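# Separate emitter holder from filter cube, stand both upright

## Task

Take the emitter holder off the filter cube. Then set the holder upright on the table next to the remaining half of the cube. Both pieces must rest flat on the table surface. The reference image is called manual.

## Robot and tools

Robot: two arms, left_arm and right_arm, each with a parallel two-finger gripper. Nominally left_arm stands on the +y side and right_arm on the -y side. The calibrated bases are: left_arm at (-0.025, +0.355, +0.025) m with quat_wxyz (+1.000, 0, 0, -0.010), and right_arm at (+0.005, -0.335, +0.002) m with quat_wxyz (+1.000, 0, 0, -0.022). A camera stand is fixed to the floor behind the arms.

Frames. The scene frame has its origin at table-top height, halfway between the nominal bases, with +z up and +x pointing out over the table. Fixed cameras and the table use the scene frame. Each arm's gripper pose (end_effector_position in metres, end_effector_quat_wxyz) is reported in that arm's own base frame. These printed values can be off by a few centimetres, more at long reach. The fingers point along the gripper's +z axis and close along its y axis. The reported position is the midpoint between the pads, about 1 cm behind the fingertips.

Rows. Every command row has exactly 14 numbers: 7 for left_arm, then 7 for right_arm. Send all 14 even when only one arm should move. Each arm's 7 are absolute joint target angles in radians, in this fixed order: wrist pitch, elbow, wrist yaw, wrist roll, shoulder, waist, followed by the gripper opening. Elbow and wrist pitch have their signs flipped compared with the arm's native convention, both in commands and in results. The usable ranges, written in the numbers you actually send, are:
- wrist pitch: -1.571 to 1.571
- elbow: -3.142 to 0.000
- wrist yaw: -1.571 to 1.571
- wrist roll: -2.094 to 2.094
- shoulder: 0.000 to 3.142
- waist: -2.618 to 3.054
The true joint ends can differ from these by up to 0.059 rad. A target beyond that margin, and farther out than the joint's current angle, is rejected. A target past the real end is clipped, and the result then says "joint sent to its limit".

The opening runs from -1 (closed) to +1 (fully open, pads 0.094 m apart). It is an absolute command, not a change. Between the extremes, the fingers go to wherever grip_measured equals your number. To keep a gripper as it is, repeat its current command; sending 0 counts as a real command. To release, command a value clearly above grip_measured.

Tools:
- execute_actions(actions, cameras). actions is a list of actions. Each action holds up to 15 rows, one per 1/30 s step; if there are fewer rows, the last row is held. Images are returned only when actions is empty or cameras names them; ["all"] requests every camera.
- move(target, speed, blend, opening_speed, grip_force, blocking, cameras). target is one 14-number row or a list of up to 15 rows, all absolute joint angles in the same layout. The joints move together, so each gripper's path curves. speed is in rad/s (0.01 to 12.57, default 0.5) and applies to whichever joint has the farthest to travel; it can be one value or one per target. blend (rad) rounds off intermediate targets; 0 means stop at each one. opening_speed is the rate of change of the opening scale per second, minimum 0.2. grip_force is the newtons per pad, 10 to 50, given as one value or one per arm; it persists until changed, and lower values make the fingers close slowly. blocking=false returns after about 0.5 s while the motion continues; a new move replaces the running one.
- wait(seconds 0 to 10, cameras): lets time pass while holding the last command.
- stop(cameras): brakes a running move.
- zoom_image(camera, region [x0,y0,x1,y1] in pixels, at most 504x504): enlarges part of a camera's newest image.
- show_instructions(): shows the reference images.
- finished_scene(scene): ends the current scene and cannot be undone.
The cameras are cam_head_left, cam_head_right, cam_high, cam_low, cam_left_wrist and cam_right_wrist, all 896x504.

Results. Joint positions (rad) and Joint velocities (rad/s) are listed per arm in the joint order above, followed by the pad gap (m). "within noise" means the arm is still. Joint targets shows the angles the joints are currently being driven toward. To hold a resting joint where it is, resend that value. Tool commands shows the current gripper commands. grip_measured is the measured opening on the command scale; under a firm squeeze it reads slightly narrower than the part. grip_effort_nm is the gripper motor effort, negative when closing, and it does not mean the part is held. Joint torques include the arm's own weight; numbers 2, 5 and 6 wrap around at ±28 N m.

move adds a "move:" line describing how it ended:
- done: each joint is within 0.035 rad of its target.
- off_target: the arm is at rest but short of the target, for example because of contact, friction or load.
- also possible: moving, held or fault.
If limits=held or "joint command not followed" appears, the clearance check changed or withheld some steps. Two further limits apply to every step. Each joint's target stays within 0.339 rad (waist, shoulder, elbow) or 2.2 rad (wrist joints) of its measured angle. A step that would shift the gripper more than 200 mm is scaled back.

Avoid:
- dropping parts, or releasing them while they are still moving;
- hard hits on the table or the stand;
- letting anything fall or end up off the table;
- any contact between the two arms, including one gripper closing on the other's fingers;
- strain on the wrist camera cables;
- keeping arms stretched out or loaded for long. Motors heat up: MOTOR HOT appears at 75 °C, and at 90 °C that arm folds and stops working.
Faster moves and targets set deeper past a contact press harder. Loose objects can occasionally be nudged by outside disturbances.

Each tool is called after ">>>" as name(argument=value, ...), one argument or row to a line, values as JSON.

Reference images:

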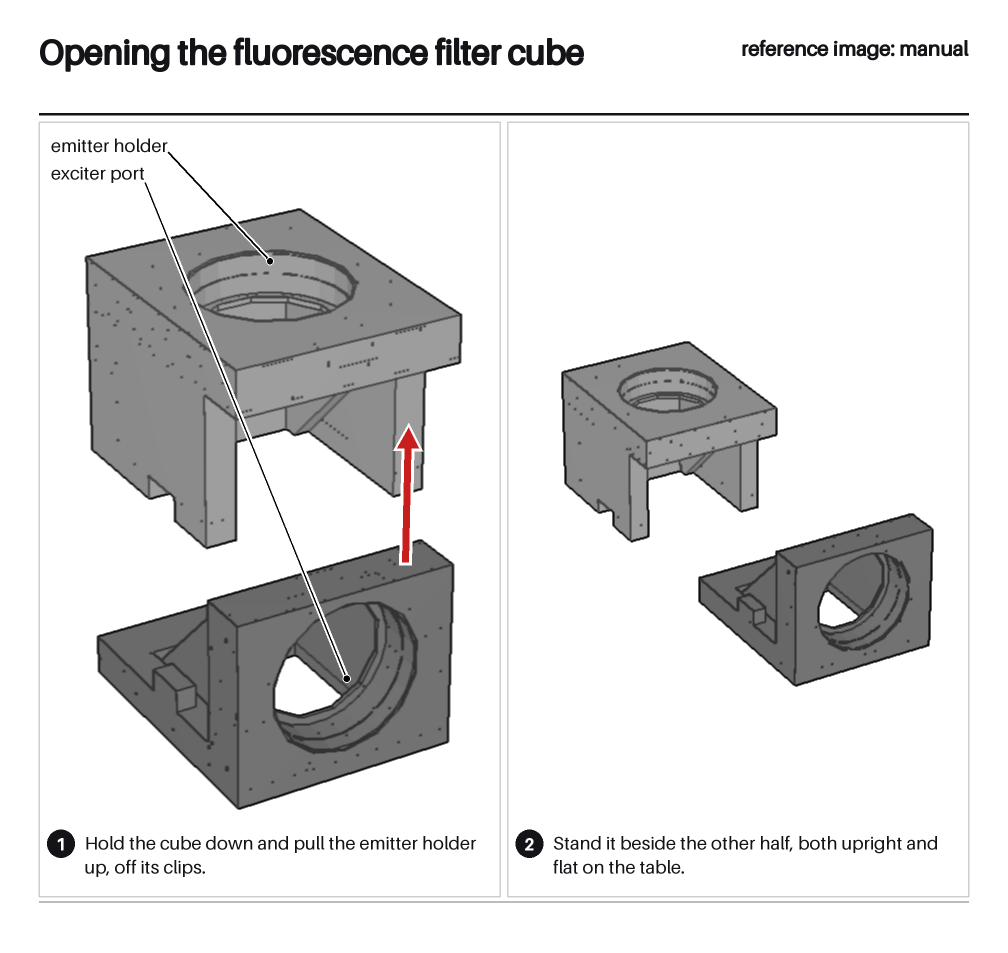

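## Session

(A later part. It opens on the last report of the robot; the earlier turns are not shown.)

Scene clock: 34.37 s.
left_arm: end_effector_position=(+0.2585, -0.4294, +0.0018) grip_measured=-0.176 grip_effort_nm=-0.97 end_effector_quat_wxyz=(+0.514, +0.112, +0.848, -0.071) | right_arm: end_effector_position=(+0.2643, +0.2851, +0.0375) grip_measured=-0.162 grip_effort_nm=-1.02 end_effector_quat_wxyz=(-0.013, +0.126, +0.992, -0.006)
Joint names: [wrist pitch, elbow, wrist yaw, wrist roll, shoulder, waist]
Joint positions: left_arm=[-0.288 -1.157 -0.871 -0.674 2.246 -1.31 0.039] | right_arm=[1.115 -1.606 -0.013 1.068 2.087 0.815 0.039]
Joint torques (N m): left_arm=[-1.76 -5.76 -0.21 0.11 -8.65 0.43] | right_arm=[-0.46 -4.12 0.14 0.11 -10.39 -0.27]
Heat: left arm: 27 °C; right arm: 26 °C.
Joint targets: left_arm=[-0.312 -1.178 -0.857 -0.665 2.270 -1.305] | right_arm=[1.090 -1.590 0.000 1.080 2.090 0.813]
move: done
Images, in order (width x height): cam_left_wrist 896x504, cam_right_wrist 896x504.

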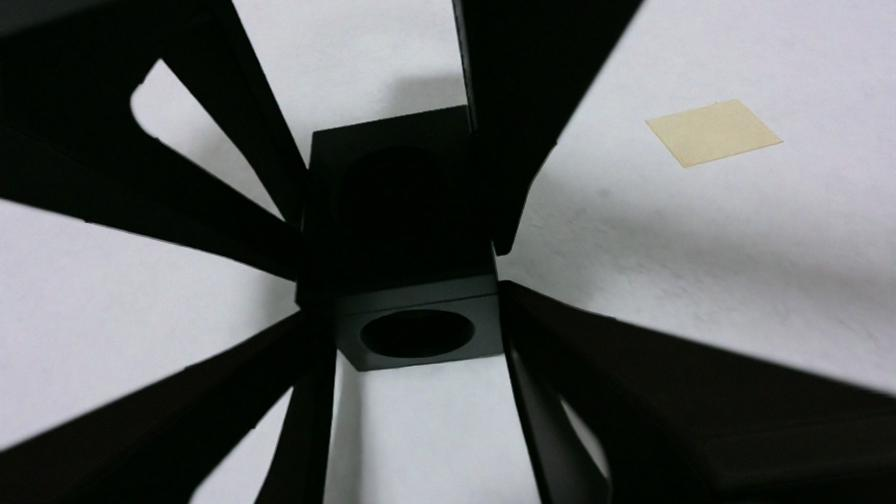

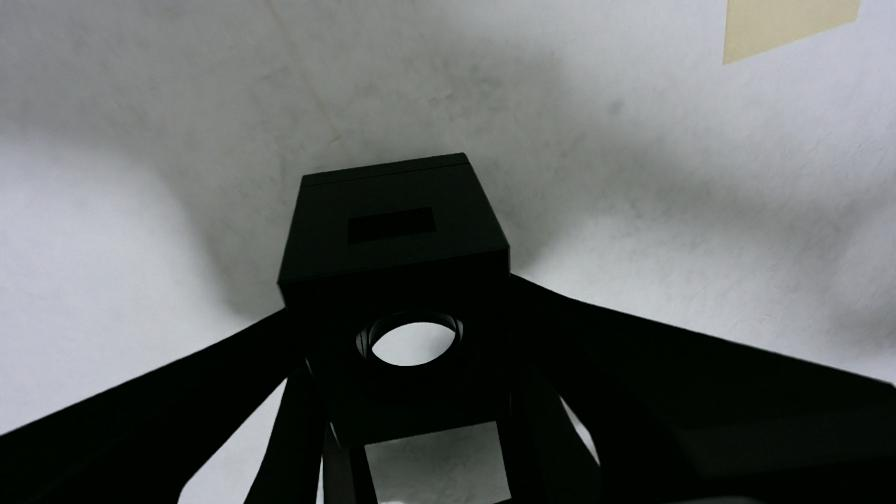

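>>> move(
  target=[
    [0.03, -1.07, -0.69, -0.67, 2.366, -1.31, -0.35, 1.15, -1.68, 0, 1.08, 2.007, 0.8125, -0.35],
    [0.03, -1.07, -0.69, -0.67, 2.366, -1.31, -0.35, 1.19, -1.71, 0, 1.08, 1.957, 0.8125, -0.35],
  ],
  speed=0.15,
  cameras=["cam_right_wrist", "cam_left_wrist"],
)

Scene clock: 39.13 s.
left_arm: end_effector_position=(+0.2559, -0.4167, -0.0093) grip_measured=-0.179 grip_effort_nm=-0.98 end_effector_quat_wxyz=(+0.504, +0.130, +0.853, -0.041) | right_arm: end_effector_position=(+0.2777, +0.2997, +0.1031) grip_measured=-0.162 grip_effort_nm=-1.02 end_effector_quat_wxyz=(+0.033, +0.127, +0.990, +0.058)
Joint names: [wrist pitch, elbow, wrist yaw, wrist roll, shoulder, waist]
Joint positions: left_arm=[-0.239 -1.141 -0.877 -0.667 2.247 -1.31 0.039] | right_arm=[1.16 -1.696 -0.015 1.072 1.975 0.815 0.039]
Joint torques (N m): left_arm=[1.32 1.31 1.58 -0.06 -2.04 -0.02] | right_arm=[-0.23 -7.39 0.16 0.08 -11.45 -0.25]
Heat: left arm: 27 °C; right arm: 27 °C.
Joint targets: left_arm=[0.030 -1.070 -0.690 -0.670 2.366 -1.310] | right_arm=[1.190 -1.710 0.000 1.080 1.957 0.813]
move: off_target (left_arm); left_arm: the wrist pitch is farthest, 0.269 rad from its target
Images, in order (width x height): cam_left_wrist 896x504, cam_right_wrist 896x504.

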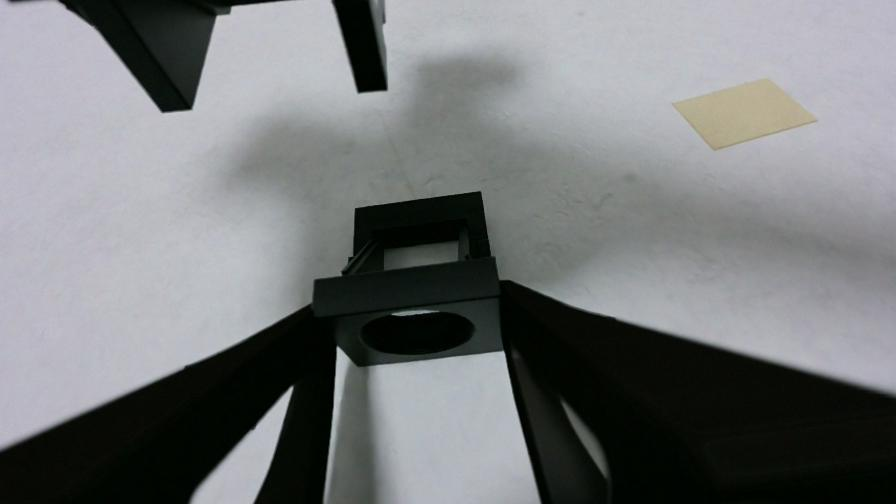

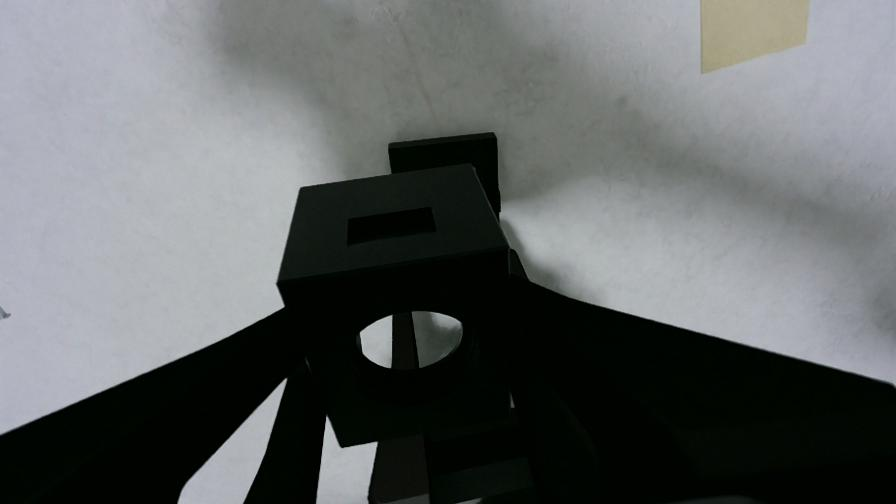

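>>> move(
  target=[
    [-0.30, -1.165, -0.868, -0.667, 2.262, -1.308, -0.35, 1.343, -1.947, 0, 1.08, 2.182, 0.587, -0.35],
    [-0.30, -1.165, -0.868, -0.667, 2.262, -1.308, 0.3, 1.343, -1.947, 0, 1.08, 2.182, 0.587, -0.35],
    [-0.2517, -0.9186, -0.8872, -0.7131, 2.0106, -1.42, 0.3, 1.192, -1.7776, 0, 1.08, 2.196, 0.587, -0.35],
    [-0.2517, -0.9186, -0.8872, -0.7131, 2.0106, -1.42, 0.3, 1.128, -1.723, 0, 1.08, 2.209, 0.587, -0.35],
  ],
  speed=[0.3, 0.3, 0.4, 0.07],
  opening_speed=0.8,
  cameras=["cam_left_wrist", "cam_right_wrist", "cam_head_left", "cam_low"],
)

>>> zoom_image(
  camera="cam_low",
  region=[420, 235, 500, 295],
)

>>> zoom_image(
  camera="cam_left_wrist",
  region=[250, 0, 570, 180],
)

Scene clock: 46.57 s.
left_arm: end_effector_position=(+0.2029, -0.3988, +0.0208) grip_measured=+0.298 grip_effort_nm=0.13 end_effector_quat_wxyz=(+0.502, +0.156, +0.846, -0.086) | right_arm: end_effector_position=(+0.3464, +0.2345, +0.0321) grip_measured=-0.162 grip_effort_nm=-1.02 end_effector_quat_wxyz=(-0.006, +0.240, +0.971, +0.002)
Joint names: [wrist pitch, elbow, wrist yaw, wrist roll, shoulder, waist]
Joint positions: left_arm=[-0.267 -0.929 -0.872 -0.702 2.043 -1.416 0.061] | right_arm=[1.131 -1.743 -0.012 1.072 2.188 0.588 0.039]
Joint torques (N m): left_arm=[-1.32 -3.23 -0.5 -0.16 -11.17 -0.25] | right_arm=[-0.29 -3.82 0.13 0.08 -9.83 -0.1]
Heat: left arm: 26 °C; right arm: 27 °C.
Joint targets: left_arm=[-0.252 -0.919 -0.887 -0.713 2.011 -1.420] | right_arm=[1.128 -1.723 0.000 1.080 2.209 0.587]
move: done
Images, in order (width x height): cam_head_left 896x504, cam_low 896x504, cam_left_wrist 896x504, cam_right_wrist 896x504.

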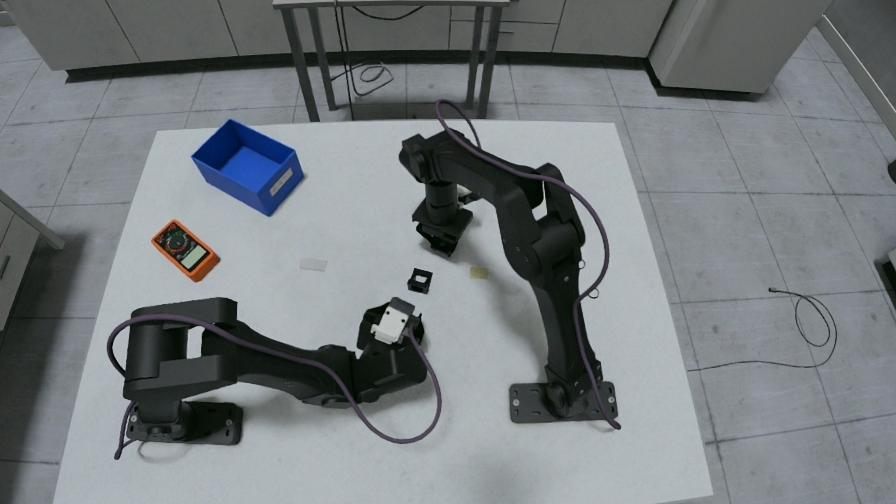

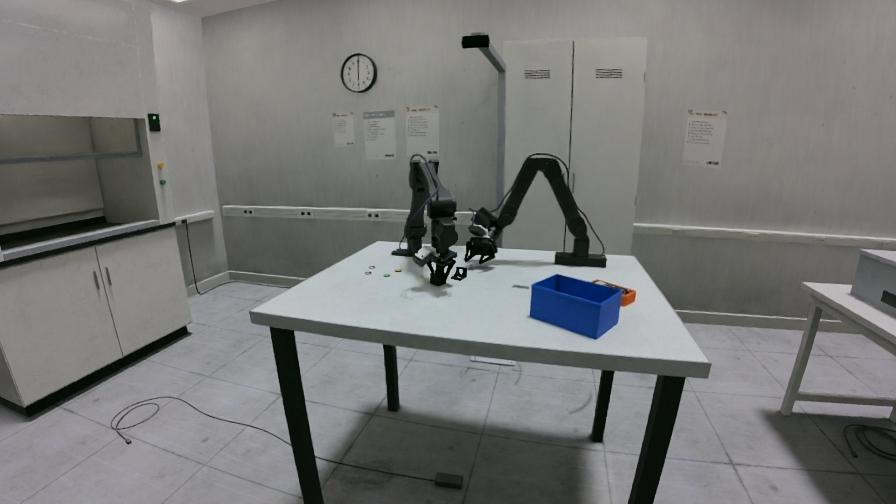

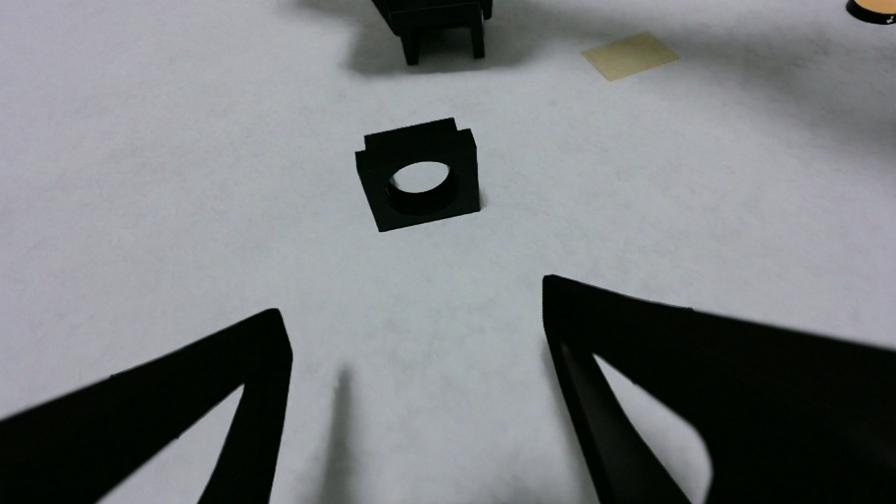

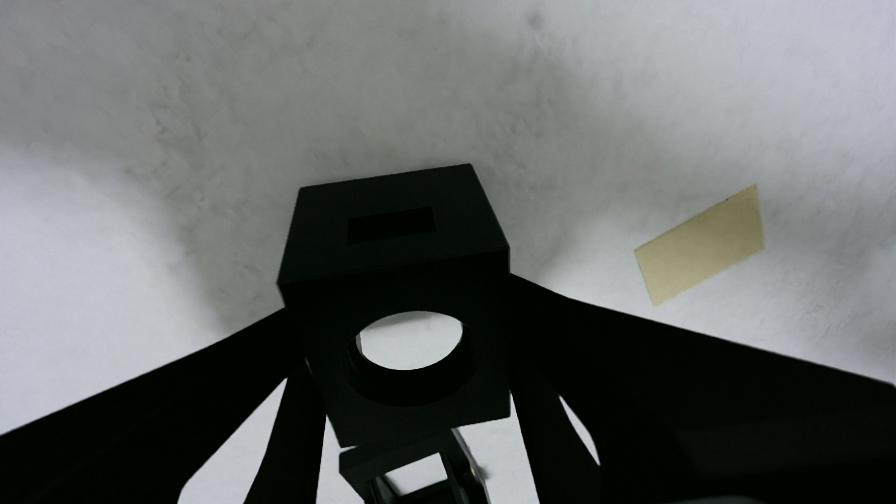

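Scaled by 6.300 from the camera's 896x504 image, which has a finer 1280x720 frame.

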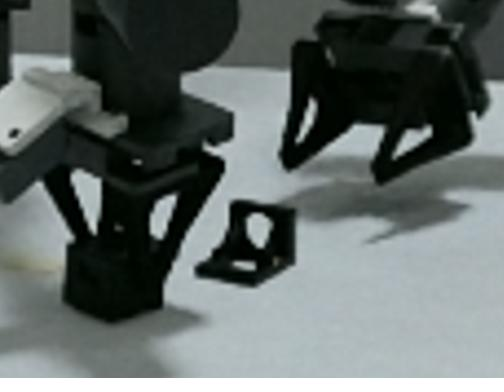

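Scaled by 1.575 from the camera's 896x504 image, which has a finer 1280x720 frame.

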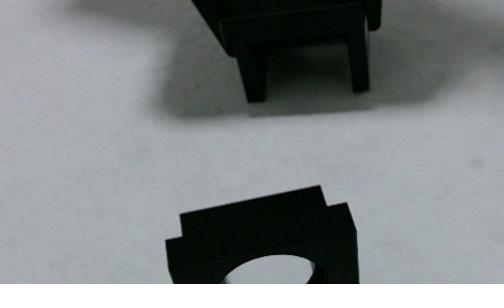

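>>> move(
  target=[
    [-0.2517, -0.9186, -0.8872, -0.7131, 2.0106, -1.42, 0.3, 1.126, -1.728, 0, 1.08, 2.209, 0.587, 0.35],
    [-0.2517, -0.9186, -0.8872, -0.7131, 2.0106, -1.42, 0.3, 1.40, -1.995, 0, 1.08, 2.152, 0.587, 0.35],
  ],
  speed=0.35,
  opening_speed=0.8,
  cameras=["cam_right_wrist", "cam_head_left", "cam_low"],
)

>>> zoom_image(
  camera="cam_low",
  region=[420, 235, 500, 295],
)

Scene clock: 49.57 s.
left_arm: end_effector_position=(+0.2029, -0.3988, +0.0208) grip_measured=+0.298 grip_effort_nm=0.14 end_effector_quat_wxyz=(+0.502, +0.156, +0.846, -0.086) | right_arm: end_effector_position=(+0.3497, +0.2368, +0.0902) grip_measured=+0.347 grip_effort_nm=0.15 end_effector_quat_wxyz=(-0.007, +0.240, +0.971, +0.001)
Joint names: [wrist pitch, elbow, wrist yaw, wrist roll, shoulder, waist]
Joint positions: left_arm=[-0.267 -0.929 -0.872 -0.702 2.043 -1.416 0.061] | right_arm=[1.367 -1.974 -0.012 1.072 2.187 0.588 0.063]
Joint torques (N m): left_arm=[-1.31 -3.21 -0.5 -0.16 -11.14 -0.27] | right_arm=[0.05 -7.9 0.13 0.07 -14.6 -0.1]
Heat: left arm: 26 °C; right arm: 27 °C.
Joint targets: left_arm=[-0.252 -0.919 -0.887 -0.713 2.011 -1.420] | right_arm=[1.400 -1.995 0.000 1.080 2.152 0.587]
move: done
Images, in order (width x height): cam_head_left 896x504, cam_low 896x504, cam_right_wrist 896x504.

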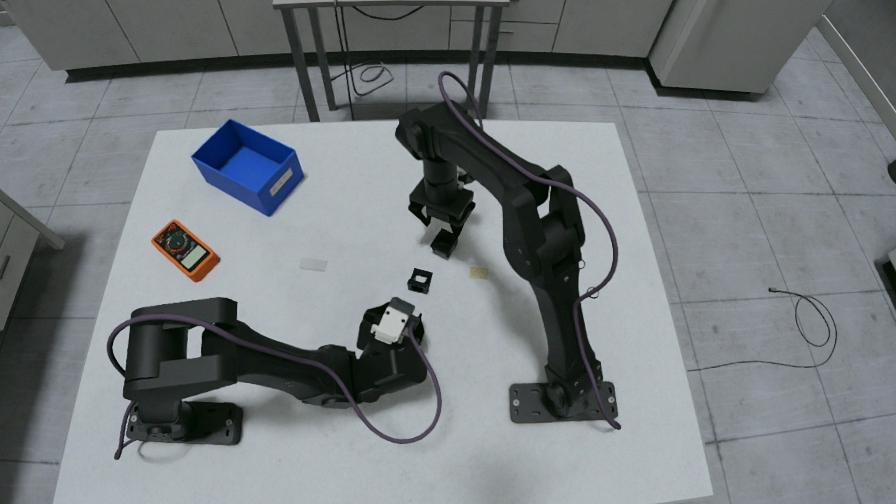

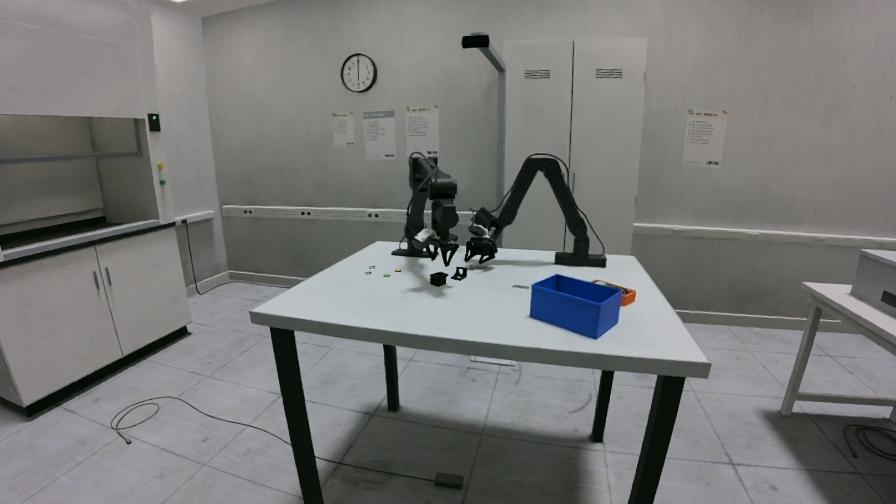

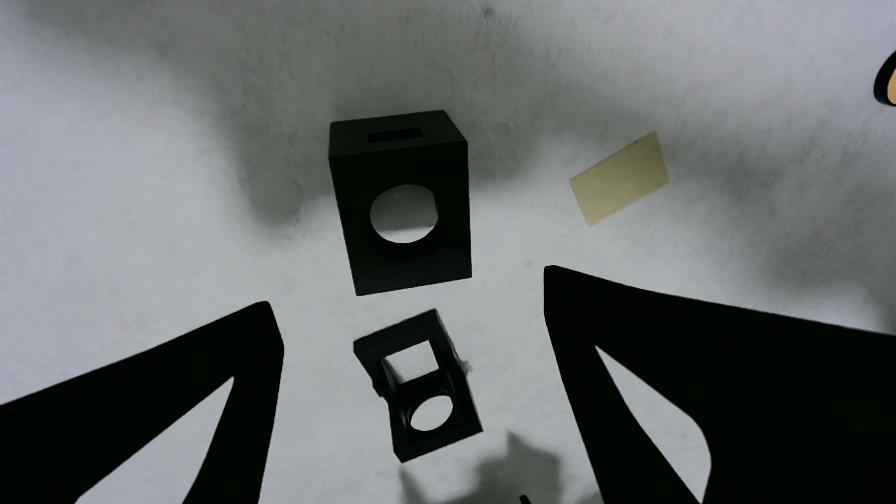

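Scaled by 6.300 from the camera's 896x504 image, which has a finer 1280x720 frame.

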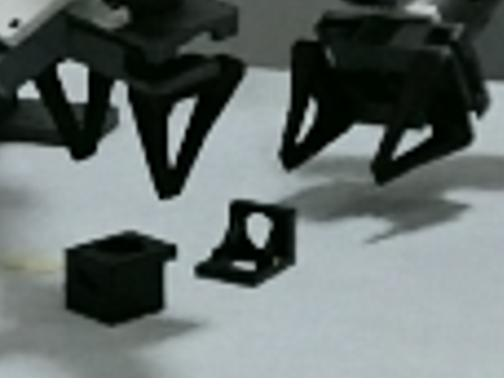

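Both halves are upright, separate and flat on the table.

>>> finished_scene(
  scene=2,
)

The scene is finished: the task was done.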